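# Assemble two printed parts to match the model drill

## Task

Join the two printed parts so the assembly looks like the complete cordless drill displayed on the stand, which serves only as a reference model.

## Robot and tools

Robot: two six-joint arms, left_arm and right_arm, each ending in a two-finger gripper (140 mm max opening) whose fingers can fold at a hinge. Each arm has a wrist camera (cam_left_wrist, cam_right_wrist). Fixed cameras are cam_high, cam_low and cam_bench. All images are 672x504.

Frames: the scene frame has its origin on the table top, halfway between the nominal arm bases, with +z up and +x pointing out over the table. left_arm sits on the +y side. Camera image sides do not match these names. Actual base positions: left_arm at (-0.039, +0.466, +0.013) m, right_arm at (+0.062, -0.446, +0.013) m, both turned almost not at all about z. Each arm reports its hand pose and velocities in its own base frame. Fixed cameras and the table are in the scene frame. The gripper fingers point along its +z and close along its y. end_effector_position is the point the closed pads meet at. Printed values can be a few cm off.

Joint order, used in every row and every per-joint list: shoulder pan, shoulder lift, elbow, wrist 1, wrist 2, wrist 3. Stated ranges in rad: elbow -3.142 to 3.142, all the others -6.283 to 6.283. A target beyond a range by more than 0.010 rad, and farther out than the current angle, gets the call refused. Smaller overshoots are clipped, and the result may say "joint sent to its limit".

Row format, shared by all motion tools: a single flat list of 18 numbers covering both arms. The first 9 are left_arm: six absolute joint target angles in rad, then gripper position, force_limit and speed. The last 9 are the same for right_arm. Joint values are where to go, not offsets. The three gripper values are scaled from -1 to 1.
- position: +1 is fully open, about -0.8 is where the pads touch, and -1 closes until something blocks them.
- force_limit: grip strength when closing slowly, from about 14 N at -1 to 58 N at +1. Faster closes squeeze harder.
- speed: finger speed, from about 30 mm/s at -1 to 250 mm/s at +1.
Both force_limit and speed start at +1. To leave a gripper unchanged, repeat the three numbers you last sent for it.

execute_actions(actions, cameras): actions is a list of actions. Each action is up to 15 rows, one per 1/30 s step. If an action has fewer rows, its last row is held to fill the 15 steps. Each action lasts 0.5 s. Per step, each joint target moves at most 0.651 rad from the measured angle, joint targets move at most 2.45 rad/s, and hand speed is capped at 4 m/s. cameras lists camera names, or ["all"]. An empty actions list returns all images plus the full state.

move(target, speed, blend, stop_force, zero, blocking, cameras): plans joint paths toward one row or up to 15 rows. Targets are absolute angles. All joints are synchronized, so the hand follows a curve, and nothing is avoided along the way.
- speed: peak joint rate in rad/s, 0.01 to 3.14, default 0.5. Give one value, or one per target.
- blend: corner rounding in rad for a list of targets. 0 means stop at each target.
- stop_force: 3 to 120 N. An arm halts when the wrist sensor feels that much push against its motion. Use slow speeds with it, leave it out when backing off a contact, and give all targets in the list the same finger numbers.
- zero: true re-zeroes the sensor before the move.
- blocking=false: returns after about 0.5 s while the motion continues. A new move replaces it. Not allowed together with stop_force.
The result adds a "move:" line: done, off_target (at rest but more than 0.01 rad short), moving, held (a check withheld steps) or fault. It can also show limits=held. In a list of targets, new finger values take effect only once everything is at rest at that target.

wait(seconds 0-10): lets time pass while commands are held. stop: brakes the current move; the fingers keep moving. zoom_image(camera, region=[x0,y0,x1,y1] in image pixels, at most 504x504, from the newest image). zero_wrist_force(arm): tares that arm's wrist sensor. read_manual: licence text only. finished_scene: ends the scene for good; the result must hold with the robot doing nothing.

Result lines:
- Joint positions / velocities / targets: rad and rad/s. "within noise" means the arm is still.
- Tool commands: the gripper commands currently active.
- object_status: 0 moving, 1 blocked while opening, 2 blocked while closing (the usual sign of a grip), 3 reached the commanded position or the pads met.
- position_measured: counts. 3 is open, 75 is about 100 mm, 139 about 60 mm, 200 about 20 mm, 230 pads touching.
- Wrist force / torque: in the hand's axes, plus the peak since the last reading.
- Wrist depth: a 7x7 grid of distances in mm; "-" means none.
- Joint torques: include gravity and are offset, so do not read them as contact.
- "joint command not followed": the anti-collision check between the arms held back targets.
- MOTOR HOT appears at 70 °C. At 85 °C the arm brakes for 30-60 s.

Gripping: to grip, send -1 and look for object_status 2. Pinch with the outer quarter of the pads, near the fingertips. Grips deeper toward the palm fold the fingers, which can hold narrow parts loosely or slip. Fingertips pressed against the table fold without much resistance. To tighten a grip, raise force_limit and nudge position from -1 to -0.98. To loosen one, open and close again slowly.

Avoid:
- Forces of about 150 N (±25) on an arm, or contact torque at any joint limit (wrist limits about 15-16.5 N m, larger joints 135). Either one stops the arm for 10 s.
- Commanding even slightly past a firm contact, since the arms are stiff.
- Fast impacts, any hit or squeeze between the two arms, or closing one gripper on the other arm's fingers.
- Dropping parts, releasing a part while it moves, or letting anything leave the table.
- Holding heavy parts off-centre, or twisting hard.

Each tool is called after "Emit:" by a JSON object that holds its "api" and its "payload", one argument or row to a line.

## Session

Emit:
{"api": "execute_actions", "payload": {
  "actions": []
}}

Scene clock: 0.00 s.
left_arm: end_effector_position=(+0.1558, +0.0165, +0.2086) position_measured=3 object_status=3 end_effector_quat_wxyz=(+0.655, -0.227, -0.719, -0.048) | right_arm: end_effector_position=(+0.7994, +0.4585, +0.3708) position_measured=3 object_status=3 end_effector_quat_wxyz=(-0.220, +0.556, +0.389, +0.701)
Joint positions: left_arm=[-0.516 -1.337 1.952 -0.753 -1.706 0.214] | right_arm=[0.128 -0.753 1.307 -3.81 -0.787 2.916]
Joint velocities: within noise
Joint torques (N m): no reading
Motor temperatures (°C): left_arm=[31 43 38 47 38 45] | right_arm=[35 42 29 38 38 55]
Wrist force (N): no reading
Wrist torque (N m): no reading
Wrist force, peak (N): no reading
Wrist depth (mm): cam_left_wrist=[- - 1873 175 161 168 1843 / 1505 1611 1694 207 176 173 201 / 1578 251 220 223 188 195 539 / - 140 231 226 216 212 117 / - 490 256 270 414 395 112 / 448 443 293 288 346 331 305 / 390 360 318 295 300 283 274] | cam_right_wrist=[- 2121 2263 2048 1760 - - / 2700 - - 1948 1563 1206 1176 / - 2640 3300 - - - - / 907 138 - 1948 1553 1373 123 / 110 718 2400 1932 1476 1350 111 / 522 594 658 1760 1616 1350 107 / 470 491 535 608 - - -]
Joint targets: left_arm=[-0.516 -1.337 1.952 -0.753 -1.706 0.214] | right_arm=[0.128 -0.753 1.307 -3.810 -0.787 2.916]
Tool commands: left_gripper/position=+1.0 left_gripper/force_limit=+1.0 left_gripper/speed=+1.0 right_gripper/position=+1.0 right_gripper/force_limit=+1.0 right_gripper/speed=+1.0

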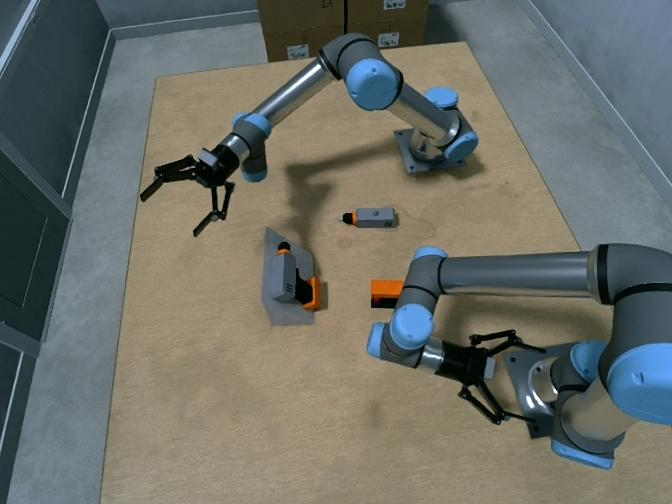

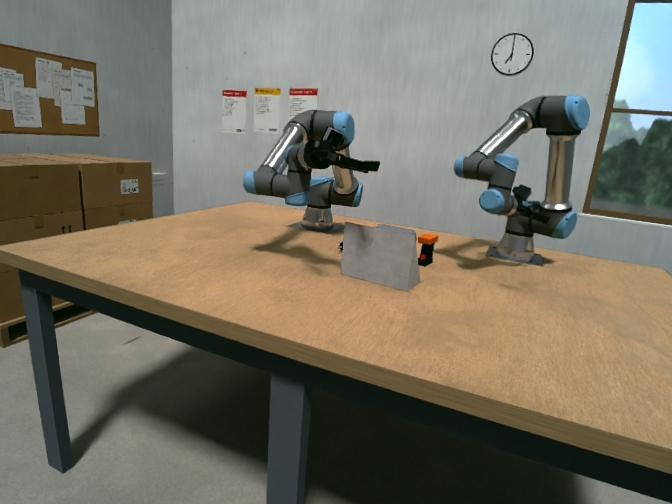

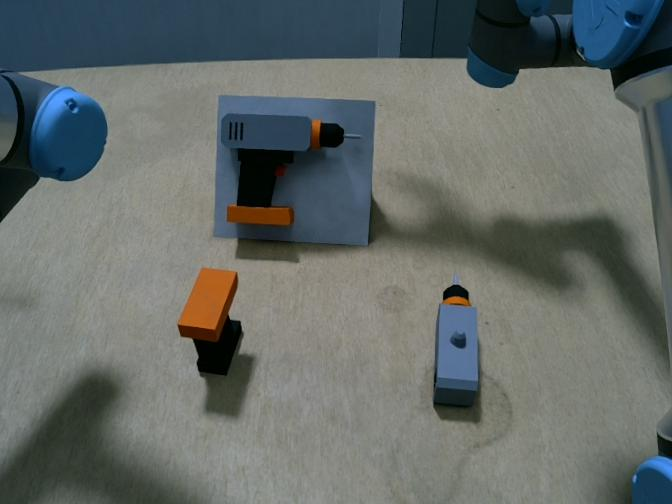

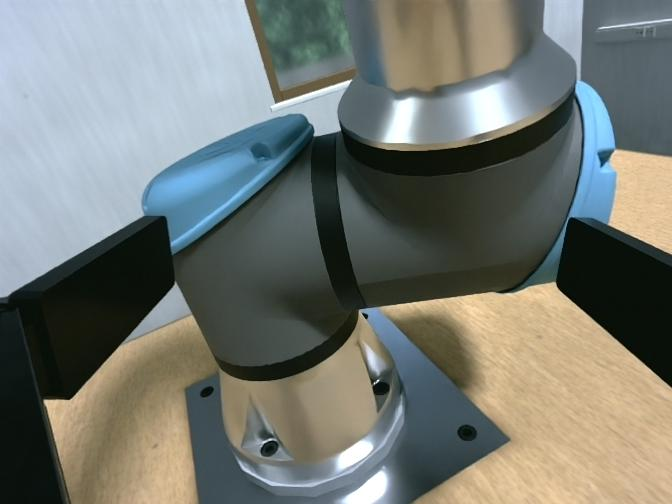

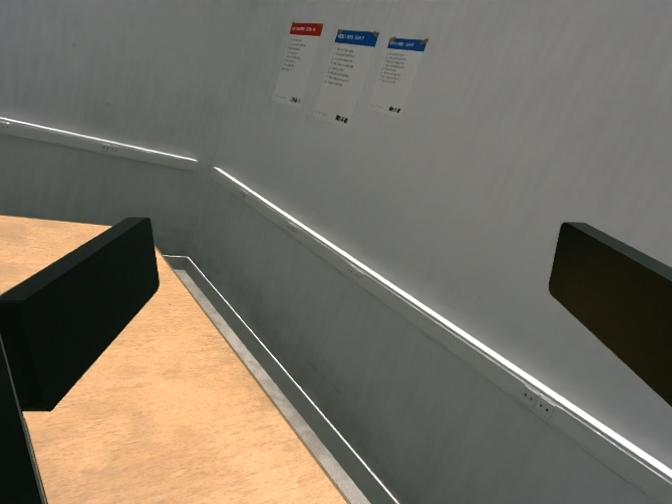

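Emit:
{"api": "zoom_image", "payload": {
  "camera": "cam_bench",
  "region": [150, 80, 400, 268]
}}

Emit:
{"api": "zoom_image", "payload": {
  "camera": "cam_bench",
  "region": [130, 240, 330, 390]
}}

Emit:
{"api": "zoom_image", "payload": {
  "camera": "cam_bench",
  "region": [360, 260, 560, 410]
}}

Emit:
{"api": "zoom_image", "payload": {
  "camera": "cam_high",
  "region": [240, 190, 440, 340]
}}

Emit:
{"api": "zoom_image", "payload": {
  "camera": "cam_low",
  "region": [320, 200, 460, 305]
}}

Scaled by 2.016 from the camera's 672x504 image, which has a finer 960x720 frame.

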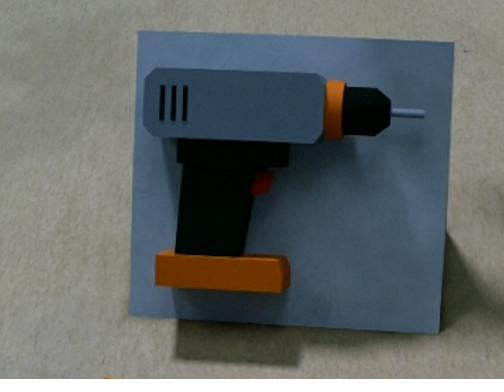

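Scaled by 2.520 from the camera's 672x504 image, which has a finer 960x720 frame.

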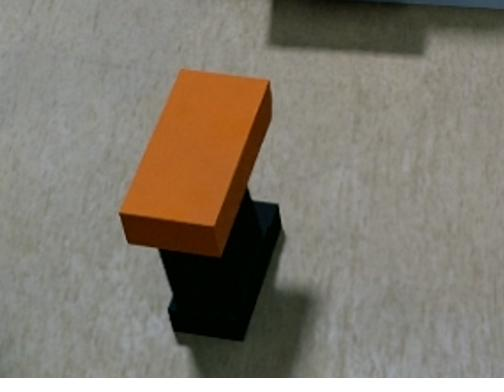

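Scaled by 2.520 from the camera's 672x504 image, which has a finer 960x720 frame.

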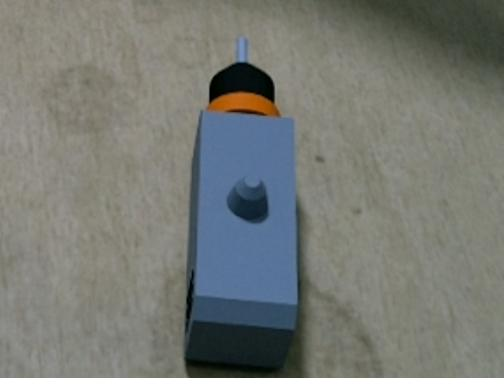

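Scaled by 2.520 from the camera's 672x504 image, which has a finer 960x720 frame.

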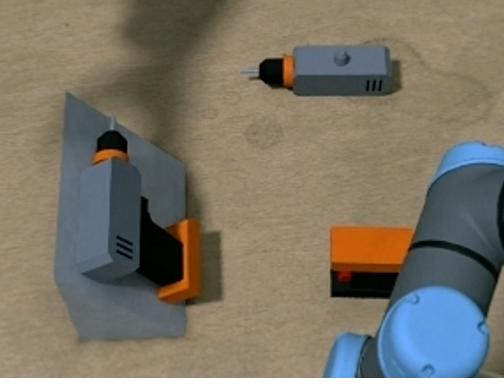

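Scaled by 3.600 from the camera's 672x504 image, which has a finer 960x720 frame.

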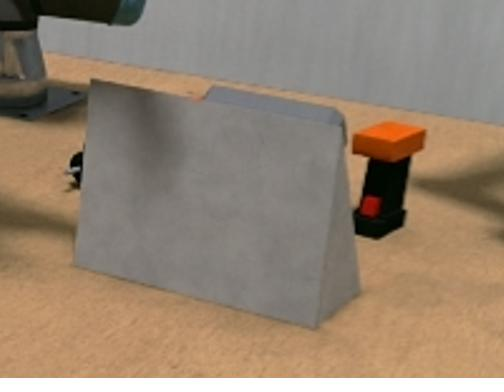

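Emit:
{"api": "move", "payload": {
  "target": [-0.927, -1.563, 1.553, -1.561, -1.571, -0.927, 1, 1, 1, -0.4, -0.753, 1.307, -3.81, -0.787, 2.916, 1, 1, 1],
  "speed": 0.9,
  "cameras": ["cam_left_wrist", "cam_bench", "cam_high"]
}}

Scene clock: 6.07 s.
left_arm: end_effector_position=(+0.4038, -0.3161, +0.2803) position_measured=3 object_status=3 end_effector_quat_wxyz=(+0.000, +0.000, +1.000, +0.000) | right_arm: end_effector_position=(+0.9214, -0.0063, +0.3710) position_measured=3 object_status=3 end_effector_quat_wxyz=(-0.030, +0.638, +0.230, +0.735)
Joint positions: left_arm=[-0.927 -1.563 1.553 -1.561 -1.571 -0.927] | right_arm=[-0.4 -0.753 1.307 -3.81 -0.787 2.916]
Joint torques (N m): left_arm=[1.92 -15.77 -15.06 -3.83 -1.84 -0.85] | right_arm=[-6.39 -63.24 -26.99 -2.54 0.91 -1.14]
Motor temperatures (°C): left_arm=[31 43 38 47 38 45] | right_arm=[35 42 29 38 38 55]
Wrist force (N): left_arm=[-0.5 -1.7 0.5] | right_arm=[0.3 0.5 -0.1]
Wrist torque (N m): left_arm=[-0.42 -0.11 0.05] | right_arm=[0.10 -0.07 -0.01]
Wrist force, peak (N): left_arm=[-0.1 -3.5 -2.0] | right_arm=[-0.3 2.6 -1.4]
Wrist depth (mm): cam_left_wrist=[380 381 377 378 377 378 378 / 389 401 398 393 394 397 394 / 406 421 422 411 420 417 418 / - 140 447 446 442 439 117 / - 469 465 473 473 476 107 / 511 504 443 417 504 502 503 / 543 523 401 387 538 534 534] | cam_right_wrist=[- - - 1238 1116 1047 982 / 1709 - - 1264 1126 1080 994 / 1533 1513 1271 1358 1165 1085 1011 / - 142 1406 1335 1194 1116 131 / 110 124 - 1327 1231 1153 112 / 1605 1773 - 1350 1251 1159 1095 / 1414 1513 1563 1414 1218 1200 1131]
Joint targets: left_arm=[-0.927 -1.563 1.553 -1.561 -1.571 -0.927] | right_arm=[-0.400 -0.753 1.307 -3.810 -0.787 2.916]
move: done
Images, in order (width x height): cam_high 672x504, cam_bench 672x504, cam_left_wrist 672x504.

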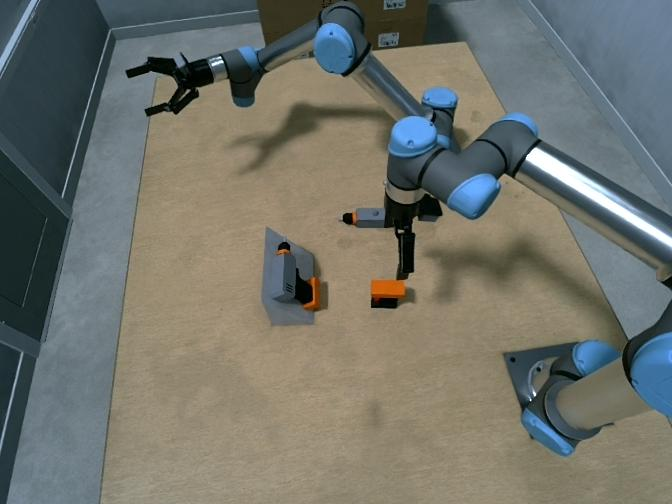

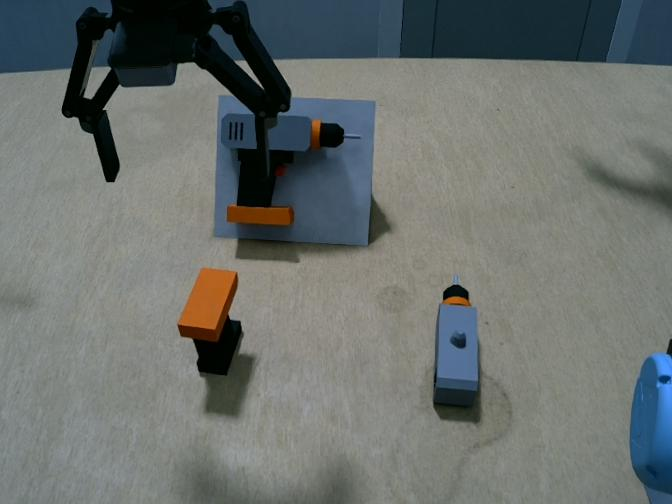

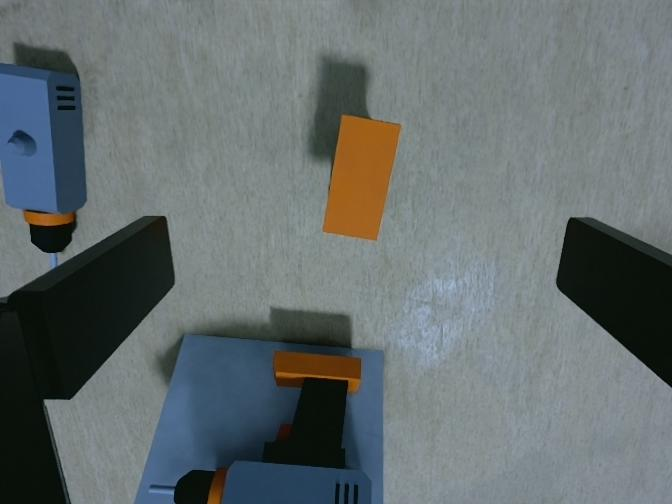

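Emit:
{"api": "move", "payload": {
  "target": [-0.8954, -1.4998, 1.8252, -1.8962, -1.5708, -0.7374, 1, 1, 1, -0.4, -0.753, 1.307, -3.81, -0.787, 2.916, 1, 1, 1],
  "speed": 0.5,
  "cameras": ["cam_left_wrist", "cam_bench", "cam_low"]
}}

Scene clock: 39.33 s.
left_arm: end_effector_position=(+0.4176, -0.3080, +0.1499) position_measured=3 object_status=3 end_effector_quat_wxyz=(+0.000, +0.079, +0.997, +0.000) | right_arm: end_effector_position=(+0.9214, -0.0064, +0.3710) position_measured=3 object_status=3 end_effector_quat_wxyz=(-0.030, +0.638, +0.230, +0.735)
Joint positions: left_arm=[-0.895 -1.5 1.825 -1.896 -1.571 -0.738] | right_arm=[-0.4 -0.753 1.307 -3.81 -0.787 2.916]
Joint torques (N m): left_arm=[-8.45 -39.82 -25.99 -3.63 2.12 1.21] | right_arm=[-8.31 -68.76 -24.56 0.33 0.41 -0.74]
Motor temperatures (°C): left_arm=[31 43 38 47 38 45] | right_arm=[35 42 29 38 38 55]
Wrist force (N): left_arm=[-0.3 -1.6 0.7] | right_arm=[0.1 0.5 -0.1]
Wrist torque (N m): left_arm=[-0.40 -0.16 -0.04] | right_arm=[0.10 -0.01 -0.01]
Wrist force, peak (N): left_arm=[-0.4 -0.9 3.2] | right_arm=[0.0 0.6 -0.1]
Wrist depth (mm): cam_left_wrist=[266 264 264 262 262 262 262 / 280 280 278 271 273 275 274 / 295 295 293 190 291 289 288 / - 140 310 200 307 303 117 / - 326 330 328 330 328 111 / 362 351 353 351 350 351 351 / 378 369 338 296 346 372 367] | cam_right_wrist=[1504 1449 - 1176 1105 1038 982 / 1616 - - - 1142 1061 1003 / 1639 - - - 1142 1100 1020 / 1709 142 1335 - 1176 1110 130 / 110 1584 1458 1284 1212 1105 112 / 1627 1673 - 1342 1251 1165 1100 / 1423 1513 1543 1398 1271 1206 1142]
Joint targets: left_arm=[-0.895 -1.500 1.825 -1.896 -1.571 -0.737] | right_arm=[-0.400 -0.753 1.307 -3.810 -0.787 2.916]
move: done
Images, in order (width x height): cam_low 672x504, cam_bench 672x504, cam_left_wrist 672x504.

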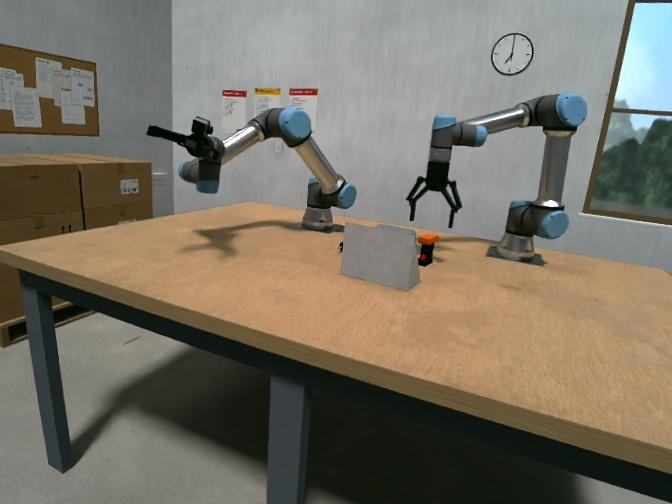

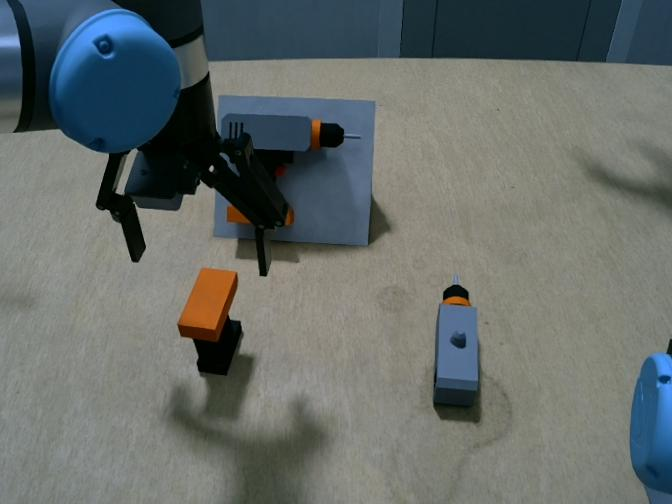

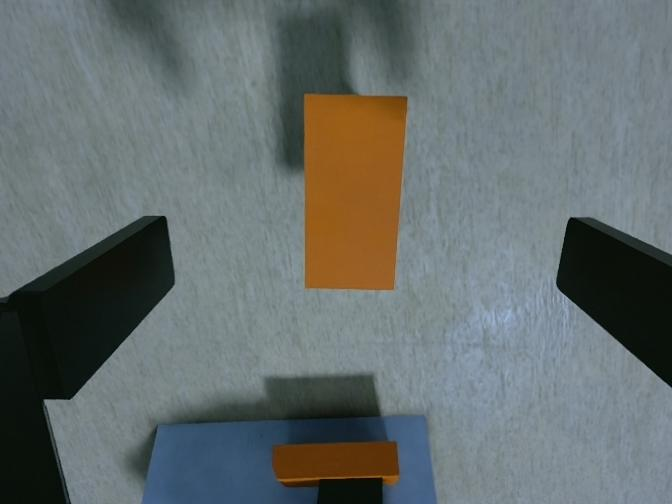

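Emit:
{"api": "move", "payload": {
  "target": [
    [-0.8973, -1.4642, 1.8901, -1.9967, -1.5708, -0.7203, 0.0, 0, 0, -0.4, -0.753, 1.307, -3.81, -0.787, 2.916, 1, 1, 1],
    [-0.8973, -1.4642, 1.8901, -1.9967, -1.5708, -0.7203, -1, 0, -1, -0.4, -0.753, 1.307, -3.81, -0.787, 2.916, 1, 1, 1]
  ],
  "speed": 0.15,
  "cameras": ["cam_left_wrist", "cam_bench"]
}}

Scene clock: 42.57 s.
left_arm: end_effector_position=(+0.4173, -0.3093, +0.1119) position_measured=167 object_status=0 end_effector_quat_wxyz=(+0.000, +0.088, +0.996, +0.000) | right_arm: end_effector_position=(+0.9214, -0.0064, +0.3710) position_measured=3 object_status=3 end_effector_quat_wxyz=(-0.030, +0.638, +0.230, +0.735)
Joint positions: left_arm=[-0.897 -1.464 1.89 -1.997 -1.571 -0.72] | right_arm=[-0.4 -0.753 1.307 -3.81 -0.787 2.916]
Joint torques (N m): left_arm=[2.97 -35.6 -33.8 -1.97 1.59 -0.8] | right_arm=[-8.25 -68.82 -21.06 0.17 0.07 -0.5]
Motor temperatures (°C): left_arm=[31 43 38 47 38 45] | right_arm=[35 42 29 38 38 55]
Wrist force (N): left_arm=[0.1 -2.2 -5.6] | right_arm=[0.3 0.3 -0.1]
Wrist torque (N m): left_arm=[-0.44 -0.09 -0.05] | right_arm=[0.06 -0.05 0.00]
Wrist force, peak (N): left_arm=[0.1 -2.2 -5.8] | right_arm=[0.5 0.3 -0.1]
Wrist depth (mm): cam_left_wrist=[232 231 230 230 228 228 228 / 244 243 242 145 238 240 240 / 258 256 255 152 249 252 253 / 273 269 265 160 157 265 266 / - 83 89 171 169 78 83 / - - - 308 304 - - / - - - 316 - - -] | cam_right_wrist=[- 1414 1306 1218 1131 1038 974 / 1616 1494 1342 1238 1142 1075 1003 / 1595 - 1485 1271 1170 1100 1011 / - 142 1389 1298 1200 1110 131 / 110 125 1264 1313 1257 1131 111 / 1605 1747 - 1373 1264 1165 1100 / 1423 1563 1533 1423 1284 1194 1131]
Joint targets: left_arm=[-0.897 -1.464 1.890 -1.997 -1.571 -0.720] | right_arm=[-0.400 -0.753 1.307 -3.810 -0.787 2.916]
move: done
Images, in order (width x height): cam_bench 672x504, cam_left_wrist 672x504.

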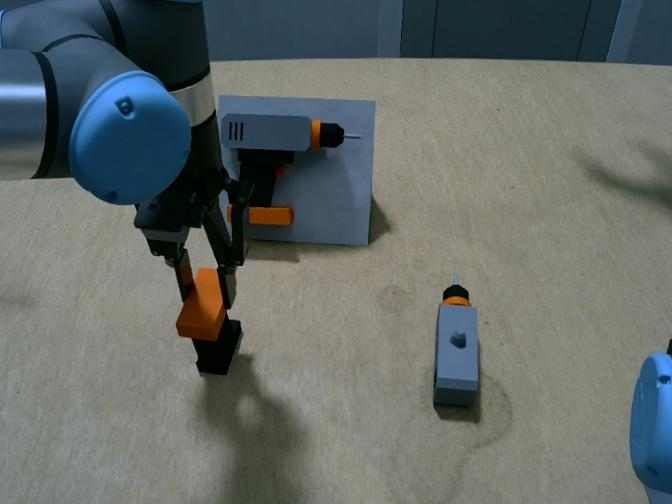

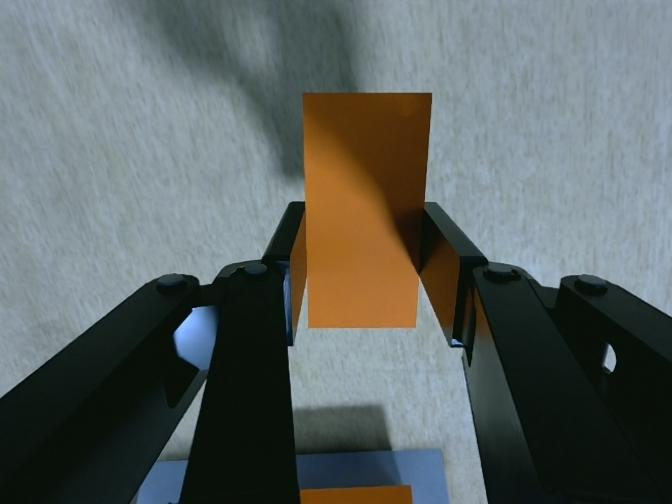

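Emit:
{"api": "move", "payload": {
  "target": [
    [-0.8973, -1.506, 1.8049, -1.8697, -1.5708, -0.7203, -1, 0, -1, -0.4, -0.753, 1.307, -3.81, -0.787, 2.916, 1, 1, 1],
    [-1.0985, -1.2687, 1.2615, -1.5636, -1.5708, -1.0985, -1, 0, -1, -0.4, -0.753, 1.307, -3.81, -0.787, 2.916, 1, 1, 1]
  ],
  "speed": [0.15, 0.3],
  "blend": [0.03, 0],
  "cameras": ["cam_left_wrist", "cam_bench", "cam_low"]
}}

Scene clock: 46.80 s.
left_arm: end_effector_position=(+0.4000, -0.4900, +0.2599) position_measured=167 object_status=2 end_effector_quat_wxyz=(+0.000, +0.000, +1.000, +0.000) | right_arm: end_effector_position=(+0.9214, -0.0064, +0.3710) position_measured=3 object_status=3 end_effector_quat_wxyz=(-0.030, +0.638, +0.230, +0.735)
Joint positions: left_arm=[-1.099 -1.269 1.262 -1.564 -1.571 -1.098] | right_arm=[-0.4 -0.753 1.307 -3.81 -0.787 2.916]
Joint torques (N m): left_arm=[6.96 -50.39 -19.78 -5.37 1.12 -0.53] | right_arm=[-8.94 -67.75 -20.11 0.15 -0.41 -0.2]
Motor temperatures (°C): left_arm=[31 43 38 47 38 45] | right_arm=[35 42 29 38 38 55]
Wrist force (N): left_arm=[-0.4 -1.3 1.8] | right_arm=[0.2 0.3 0.0]
Wrist torque (N m): left_arm=[-0.36 -0.12 0.05] | right_arm=[0.06 -0.04 -0.01]
Wrist force, peak (N): left_arm=[0.2 -2.4 -5.8] | right_arm=[0.5 0.3 0.0]
Wrist depth (mm): cam_left_wrist=[361 360 359 358 357 358 357 / 381 379 - 145 374 376 378 / 403 401 - 152 392 398 396 / 425 422 136 160 157 414 420 / - 83 89 170 168 78 83 / - - - 465 - - - / - - - 403 - - -] | cam_right_wrist=[- 1563 - 1182 1121 1033 994 / 1650 - 1373 1218 1188 1061 986 / 1605 - - - 1170 1095 1015 / 1697 142 1389 1306 1200 1121 130 / 110 126 - 1298 1238 1153 112 / 1605 1856 1298 1335 1257 1142 111 / 460 1467 1543 1398 1291 1188 1131]
Joint targets: left_arm=[-1.099 -1.269 1.262 -1.564 -1.571 -1.099] | right_arm=[-0.400 -0.753 1.307 -3.810 -0.787 2.916]
move: done
Images, in order (width x height): cam_low 672x504, cam_bench 672x504, cam_left_wrist 672x504.

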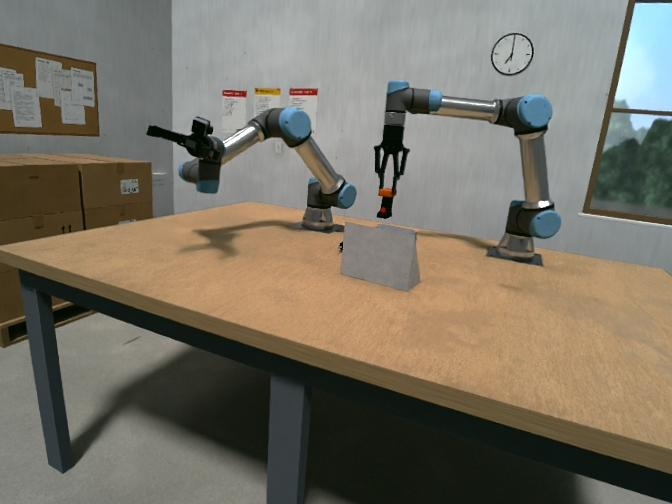

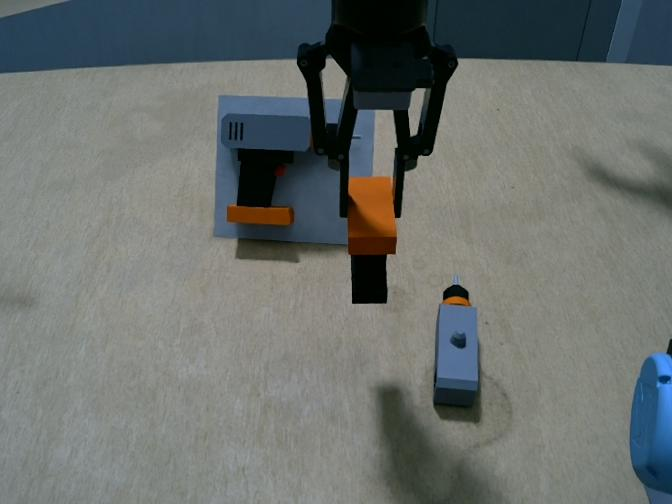

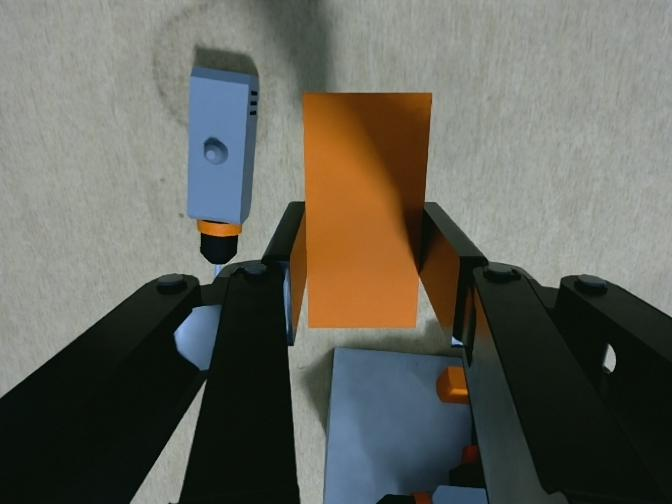

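Emit:
{"api": "zoom_image", "payload": {
  "camera": "cam_left_wrist",
  "region": [150, 40, 330, 280]
}}

Emit:
{"api": "zoom_image", "payload": {
  "camera": "cam_bench",
  "region": [320, 160, 520, 420]
}}

Emit:
{"api": "zoom_image", "payload": {
  "camera": "cam_low",
  "region": [330, 120, 450, 290]
}}

Scaled by 2.100 from the camera's 672x504 image, which has a finer 960x720 frame.

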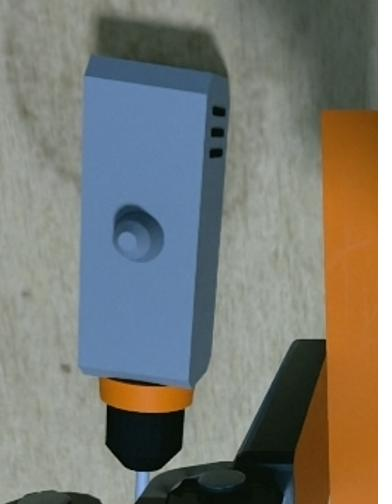

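Scaled by 1.938 from the camera's 672x504 image, which has a finer 960x720 frame.

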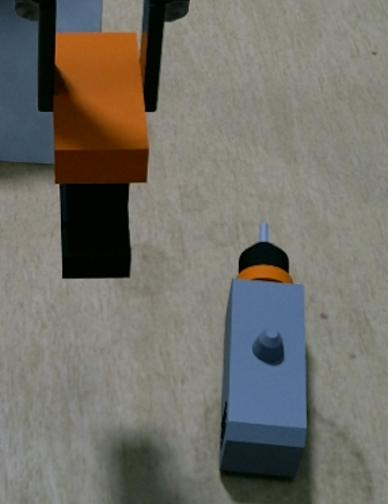

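Scaled by 2.965 from the camera's 672x504 image, which has a finer 960x720 frame.

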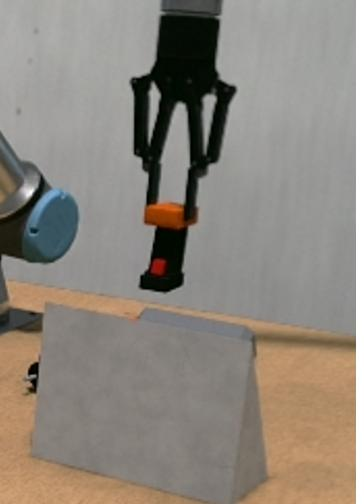

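Emit:
{"api": "move", "payload": {
  "target": [-1.0914, -0.9291, 0.8828, -1.5245, -1.5708, -0.9594, -1, 0, -1, -0.4, -0.753, 1.307, -3.81, -0.787, 2.916, 1, 1, 1],
  "speed": 0.3,
  "cameras": ["cam_left_wrist", "cam_bench"]
}}

Emit:
{"api": "zoom_image", "payload": {
  "camera": "cam_left_wrist",
  "region": [240, 0, 440, 150]
}}

Scene clock: 50.27 s.
left_arm: end_effector_position=(+0.4623, -0.6002, +0.2100) position_measured=167 object_status=2 end_effector_quat_wxyz=(+0.000, +0.066, +0.998, +0.000) | right_arm: end_effector_position=(+0.9214, -0.0064, +0.3710) position_measured=3 object_status=3 end_effector_quat_wxyz=(-0.030, +0.638, +0.230, +0.735)
Joint positions: left_arm=[-1.091 -0.929 0.883 -1.524 -1.571 -0.959] | right_arm=[-0.4 -0.753 1.307 -3.81 -0.787 2.916]
Joint torques (N m): left_arm=[3.33 -54.34 -20.51 -6 1.12 0] | right_arm=[-9.56 -67.39 -19.99 0.48 -0.85 0]
Motor temperatures (°C): left_arm=[31 43 38 47 38 45] | right_arm=[35 42 29 38 38 55]
Wrist force (N): left_arm=[-0.8 -1.3 1.8] | right_arm=[0.2 0.1 -0.1]
Wrist torque (N m): left_arm=[-0.37 -0.06 -0.05] | right_arm=[0.03 -0.04 0.00]
Wrist force, peak (N): left_arm=[-1.5 -2.7 3.0] | right_arm=[0.3 0.5 0.1]
Wrist depth (mm): cam_left_wrist=[319 318 315 272 314 315 314 / 335 331 332 145 328 330 330 / 352 353 351 152 344 349 346 / 371 368 362 161 157 364 368 / - 83 89 171 - 78 83 / - - - 422 - - - / - - - 451 - - -] | cam_right_wrist=[- 1431 - - 1095 1042 982 / - - - - 1085 1065 998 / 1605 - - - 1170 1090 1024 / 1722 142 1504 1231 1194 1121 131 / 110 1595 - 1277 1218 1176 112 / 1584 1685 - 1335 1257 1165 1110 / 1467 1504 1440 1389 1284 1188 1131]
Joint targets: left_arm=[-1.091 -0.929 0.883 -1.524 -1.571 -0.959] | right_arm=[-0.400 -0.753 1.307 -3.810 -0.787 2.916]
move: done
Images, in order (width x height): cam_bench 672x504, cam_left_wrist 672x504.

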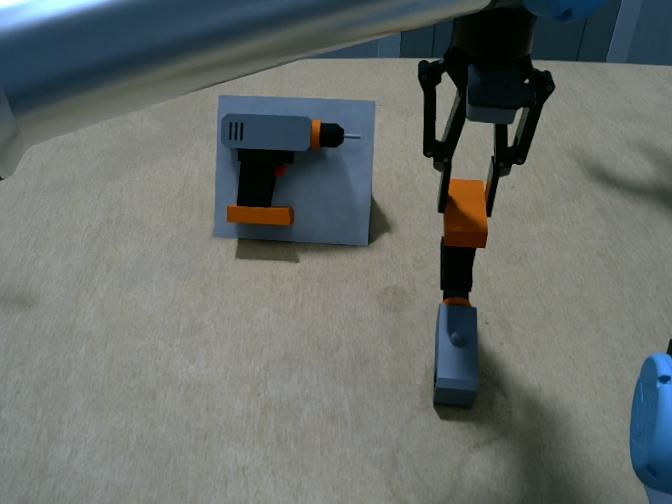

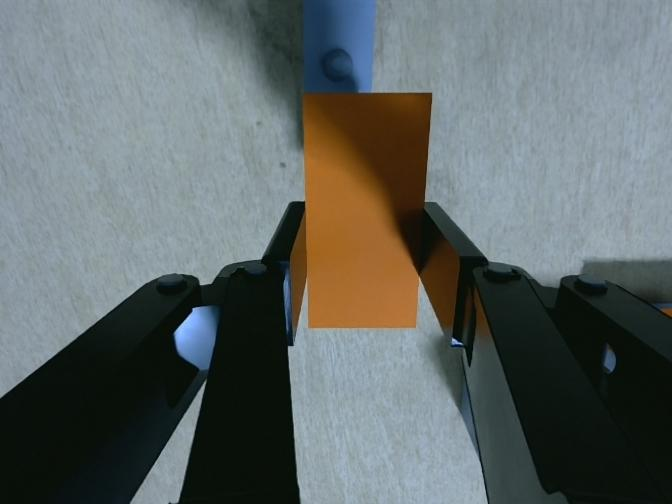

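Scaled by 2.520 from the camera's 672x504 image, which has a finer 960x720 frame.

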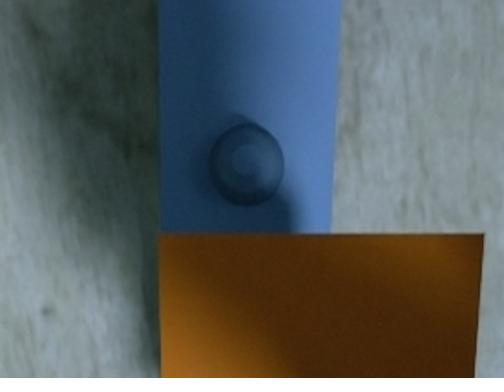

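Emit:
{"api": "move", "payload": {
  "target": [-1.1848, -1.0511, 1.1283, -1.648, -1.5708, -1.0448, -1, 0, -1, -0.4, -0.753, 1.307, -3.81, -0.787, 2.916, 1, 1, 1],
  "speed": 0.25,
  "cameras": ["cam_left_wrist", "cam_bench", "cam_high"]
}}

Emit:
{"api": "zoom_image", "payload": {
  "camera": "cam_bench",
  "region": [390, 190, 540, 420]
}}

Emit:
{"api": "zoom_image", "payload": {
  "camera": "cam_high",
  "region": [320, 150, 470, 270]
}}

Emit:
{"api": "zoom_image", "payload": {
  "camera": "cam_left_wrist",
  "region": [240, 0, 500, 350]
}}

Scene clock: 53.83 s.
left_arm: end_effector_position=(+0.3877, -0.6000, +0.1901) position_measured=167 object_status=2 end_effector_quat_wxyz=(+0.000, +0.070, +0.998, +0.000) | right_arm: end_effector_position=(+0.9214, -0.0064, +0.3710) position_measured=3 object_status=3 end_effector_quat_wxyz=(-0.030, +0.638, +0.230, +0.735)
Joint positions: left_arm=[-1.185 -1.051 1.128 -1.648 -1.571 -1.045] | right_arm=[-0.4 -0.753 1.307 -3.81 -0.787 2.916]
Joint torques (N m): left_arm=[8.62 -40.29 -34.6 -0.51 0.62 0.87] | right_arm=[-8.38 -67.45 -21.61 0.11 -1.3 0.16]
Motor temperatures (°C): left_arm=[31 43 38 47 38 45] | right_arm=[35 42 29 38 38 55]
Wrist force (N): left_arm=[-0.3 -1.4 1.6] | right_arm=[0.2 0.3 0.0]
Wrist torque (N m): left_arm=[-0.36 -0.16 0.06] | right_arm=[0.07 -0.03 0.00]
Wrist force, peak (N): left_arm=[-1.7 -1.1 2.2] | right_arm=[0.4 0.5 0.0]
Wrist depth (mm): cam_left_wrist=[298 301 299 299 298 297 297 / 316 313 313 145 309 313 312 / 331 333 332 152 327 330 328 / 354 350 343 161 157 345 346 / - 83 89 170 169 78 83 / - - - 397 - - - / - - - 427 - - -] | cam_right_wrist=[1616 - 1327 - 1110 1056 970 / - - 1358 1257 1126 1065 1003 / 1616 1476 1373 1225 1188 1080 1015 / - 142 1423 1291 1200 1116 131 / 110 124 - 1320 1212 - 112 / - 1523 1170 1350 1271 1170 1085 / 460 1504 1574 1431 1277 1188 1121]
Joint targets: left_arm=[-1.185 -1.051 1.128 -1.648 -1.571 -1.045] | right_arm=[-0.400 -0.753 1.307 -3.810 -0.787 2.916]
move: done
Images, in order (width x height): cam_high 672x504, cam_bench 672x504, cam_left_wrist 672x504.

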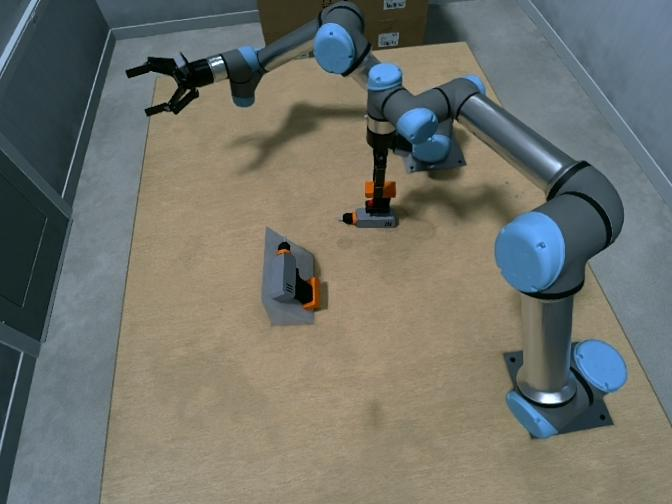

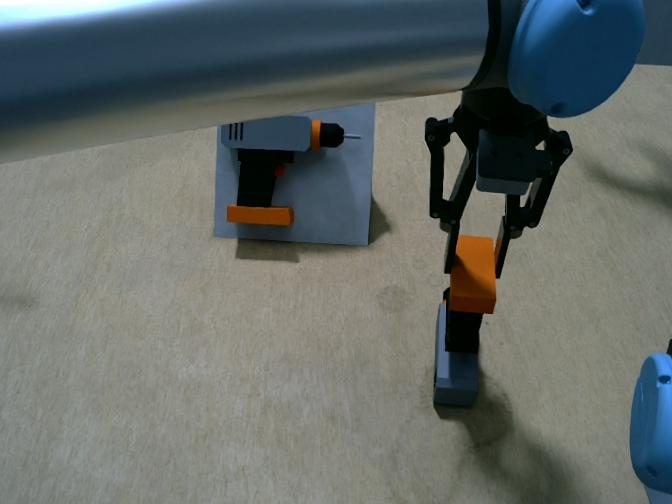

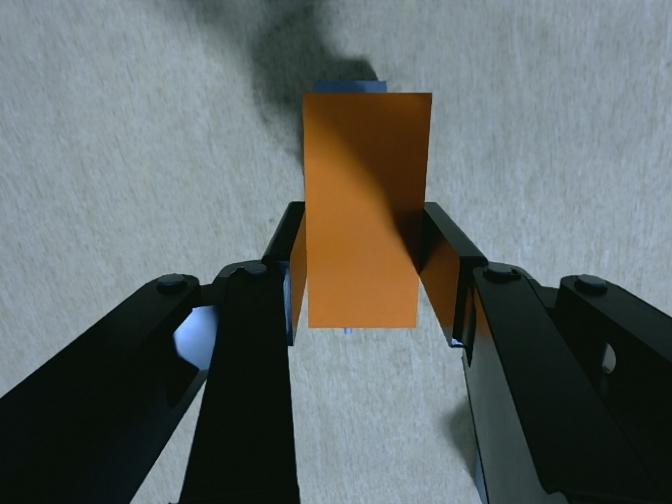

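Scaled by 2.191 from the camera's 672x504 image, which has a finer 960x720 frame.

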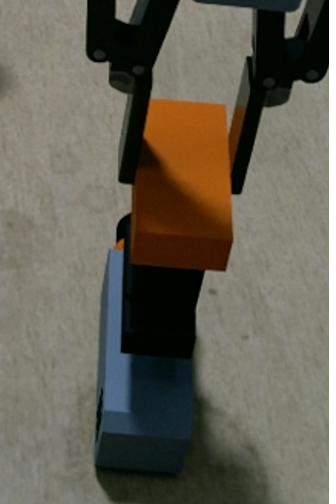

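Scaled by 3.360 from the camera's 672x504 image, which has a finer 960x720 frame.

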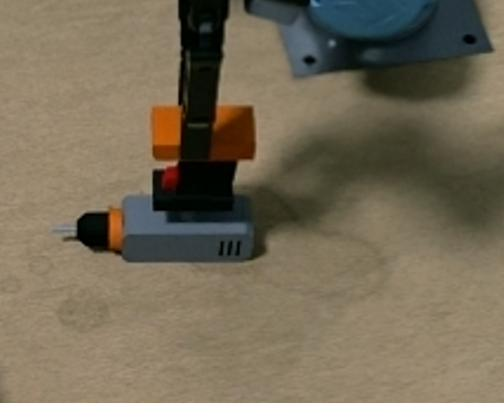

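Scaled by 1.440 from the camera's 672x504 image, which has a finer 960x720 frame.

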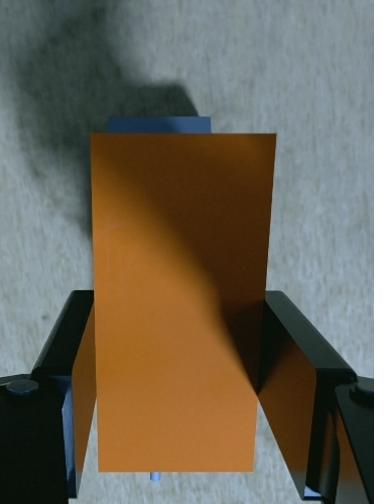

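Emit:
{"api": "zoom_image", "payload": {
  "camera": "cam_bench",
  "region": [420, 300, 500, 410]
}}

Emit:
{"api": "zoom_image", "payload": {
  "camera": "cam_high",
  "region": [350, 175, 410, 235]
}}

Scaled by 4.582 from the camera's 672x504 image, which has a finer 960x720 frame.

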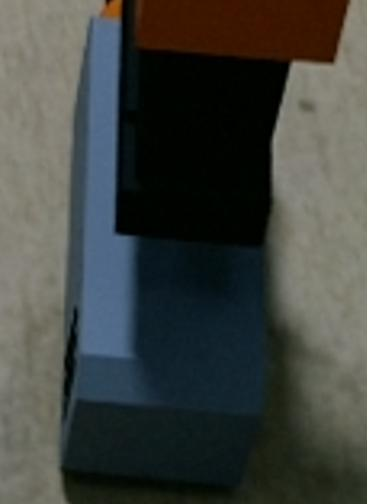

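Scaled by 8.400 from the camera's 672x504 image, which has a finer 960x720 frame.

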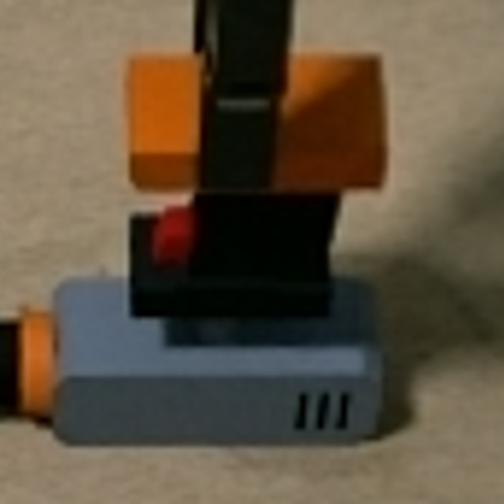

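Emit:
{"api": "move", "payload": {
  "target": [-1.1848, -1.0424, 1.1919, -1.7203, -1.5708, -1.0448, -1, 0, -1, -0.4, -0.753, 1.307, -3.81, -0.787, 2.916, 1, 1, 1],
  "speed": 0.03,
  "stop_force": 12,
  "cameras": ["cam_left_wrist", "cam_bench", "cam_high"]
}}

Emit:
{"api": "zoom_image", "payload": {
  "camera": "cam_bench",
  "region": [420, 260, 510, 410]
}}

Emit:
{"api": "zoom_image", "payload": {
  "camera": "cam_high",
  "region": [350, 175, 410, 235]
}}

Scene clock: 58.77 s.
left_arm: end_effector_position=(+0.3877, -0.6000, +0.1604) position_measured=167 object_status=2 end_effector_quat_wxyz=(+0.000, +0.070, +0.998, +0.000) | right_arm: end_effector_position=(+0.9214, -0.0064, +0.3710) position_measured=3 object_status=3 end_effector_quat_wxyz=(-0.030, +0.638, +0.230, +0.735)
Joint positions: left_arm=[-1.185 -1.043 1.191 -1.719 -1.571 -1.045] | right_arm=[-0.4 -0.753 1.307 -3.81 -0.787 2.916]
Joint torques (N m): left_arm=[8.18 -47.62 -34.99 0.06 0.05 -0.78] | right_arm=[-8.71 -68.37 -20.58 0.31 -1.39 0.51]
Motor temperatures (°C): left_arm=[31 43 38 47 38 45] | right_arm=[35 42 29 38 38 55]
Wrist force (N): left_arm=[-0.6 -1.0 -8.5] | right_arm=[0.1 0.2 -0.1]
Wrist torque (N m): left_arm=[-0.65 -0.12 0.06] | right_arm=[0.04 -0.02 0.00]
Wrist force, peak (N): left_arm=[-0.2 0.5 -19.6] | right_arm=[0.3 0.5 -0.1]
Wrist depth (mm): cam_left_wrist=[274 274 272 273 272 270 270 / 287 287 288 145 282 284 285 / 304 304 303 151 299 301 299 / 322 317 314 159 157 314 317 / - 83 89 320 168 78 83 / - - - 362 - - - / - - - 388 - - -] | cam_right_wrist=[- - - - 1090 1029 982 / - - 1231 - 1126 1075 1003 / 1584 1662 1449 1277 1148 1095 1024 / 1697 138 1366 1271 1194 1105 130 / 110 126 - 1277 1271 - 111 / 1563 1673 - 1358 1251 1176 1085 / 457 1513 1543 1381 1504 1194 1148]
Joint targets: left_arm=[-1.185 -1.043 1.191 -1.719 -1.571 -1.045] | right_arm=[-0.400 -0.753 1.307 -3.810 -0.787 2.916]
move: contact (left_arm)
Images, in order (width x height): cam_high 672x504, cam_bench 672x504, cam_left_wrist 672x504.

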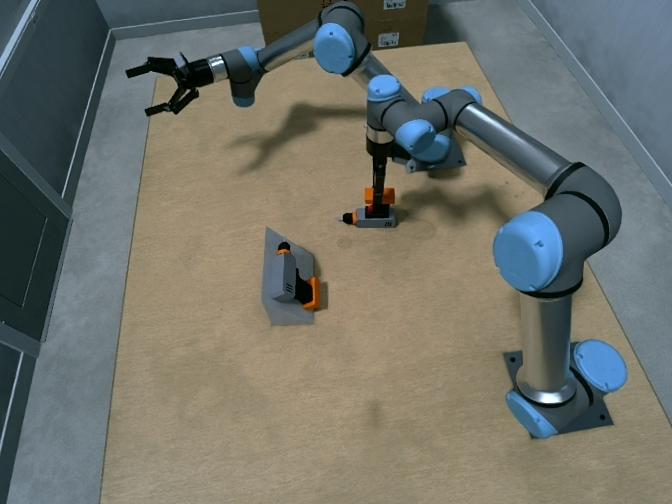

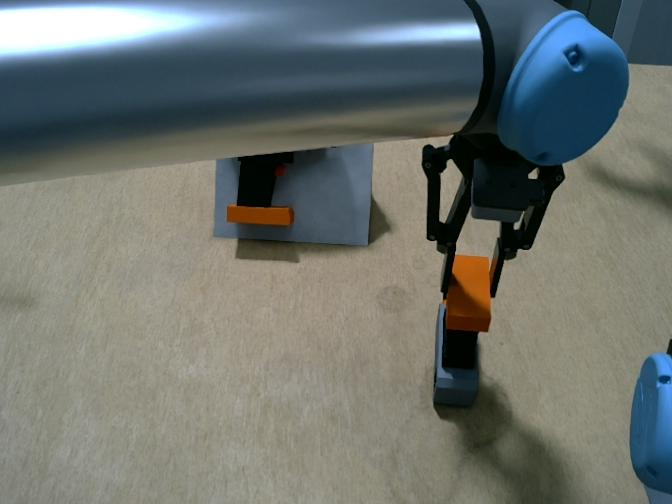

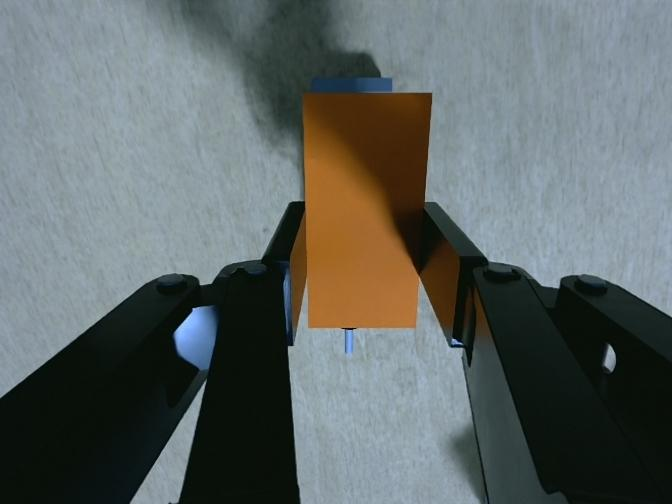

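Scaled by 3.360 from the camera's 672x504 image, which has a finer 960x720 frame.

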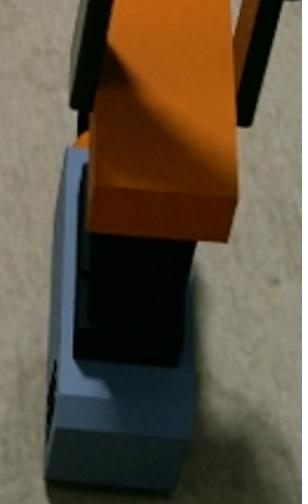

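Scaled by 8.400 from the camera's 672x504 image, which has a finer 960x720 frame.

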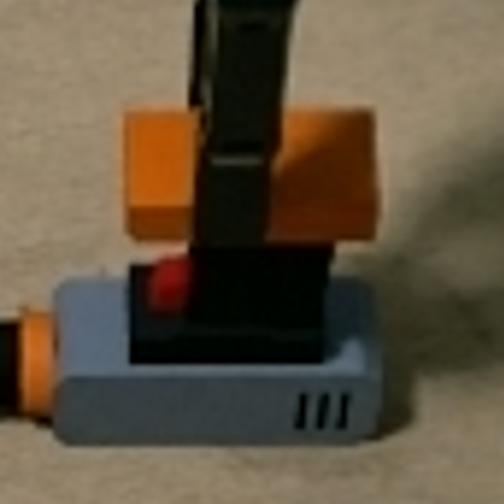

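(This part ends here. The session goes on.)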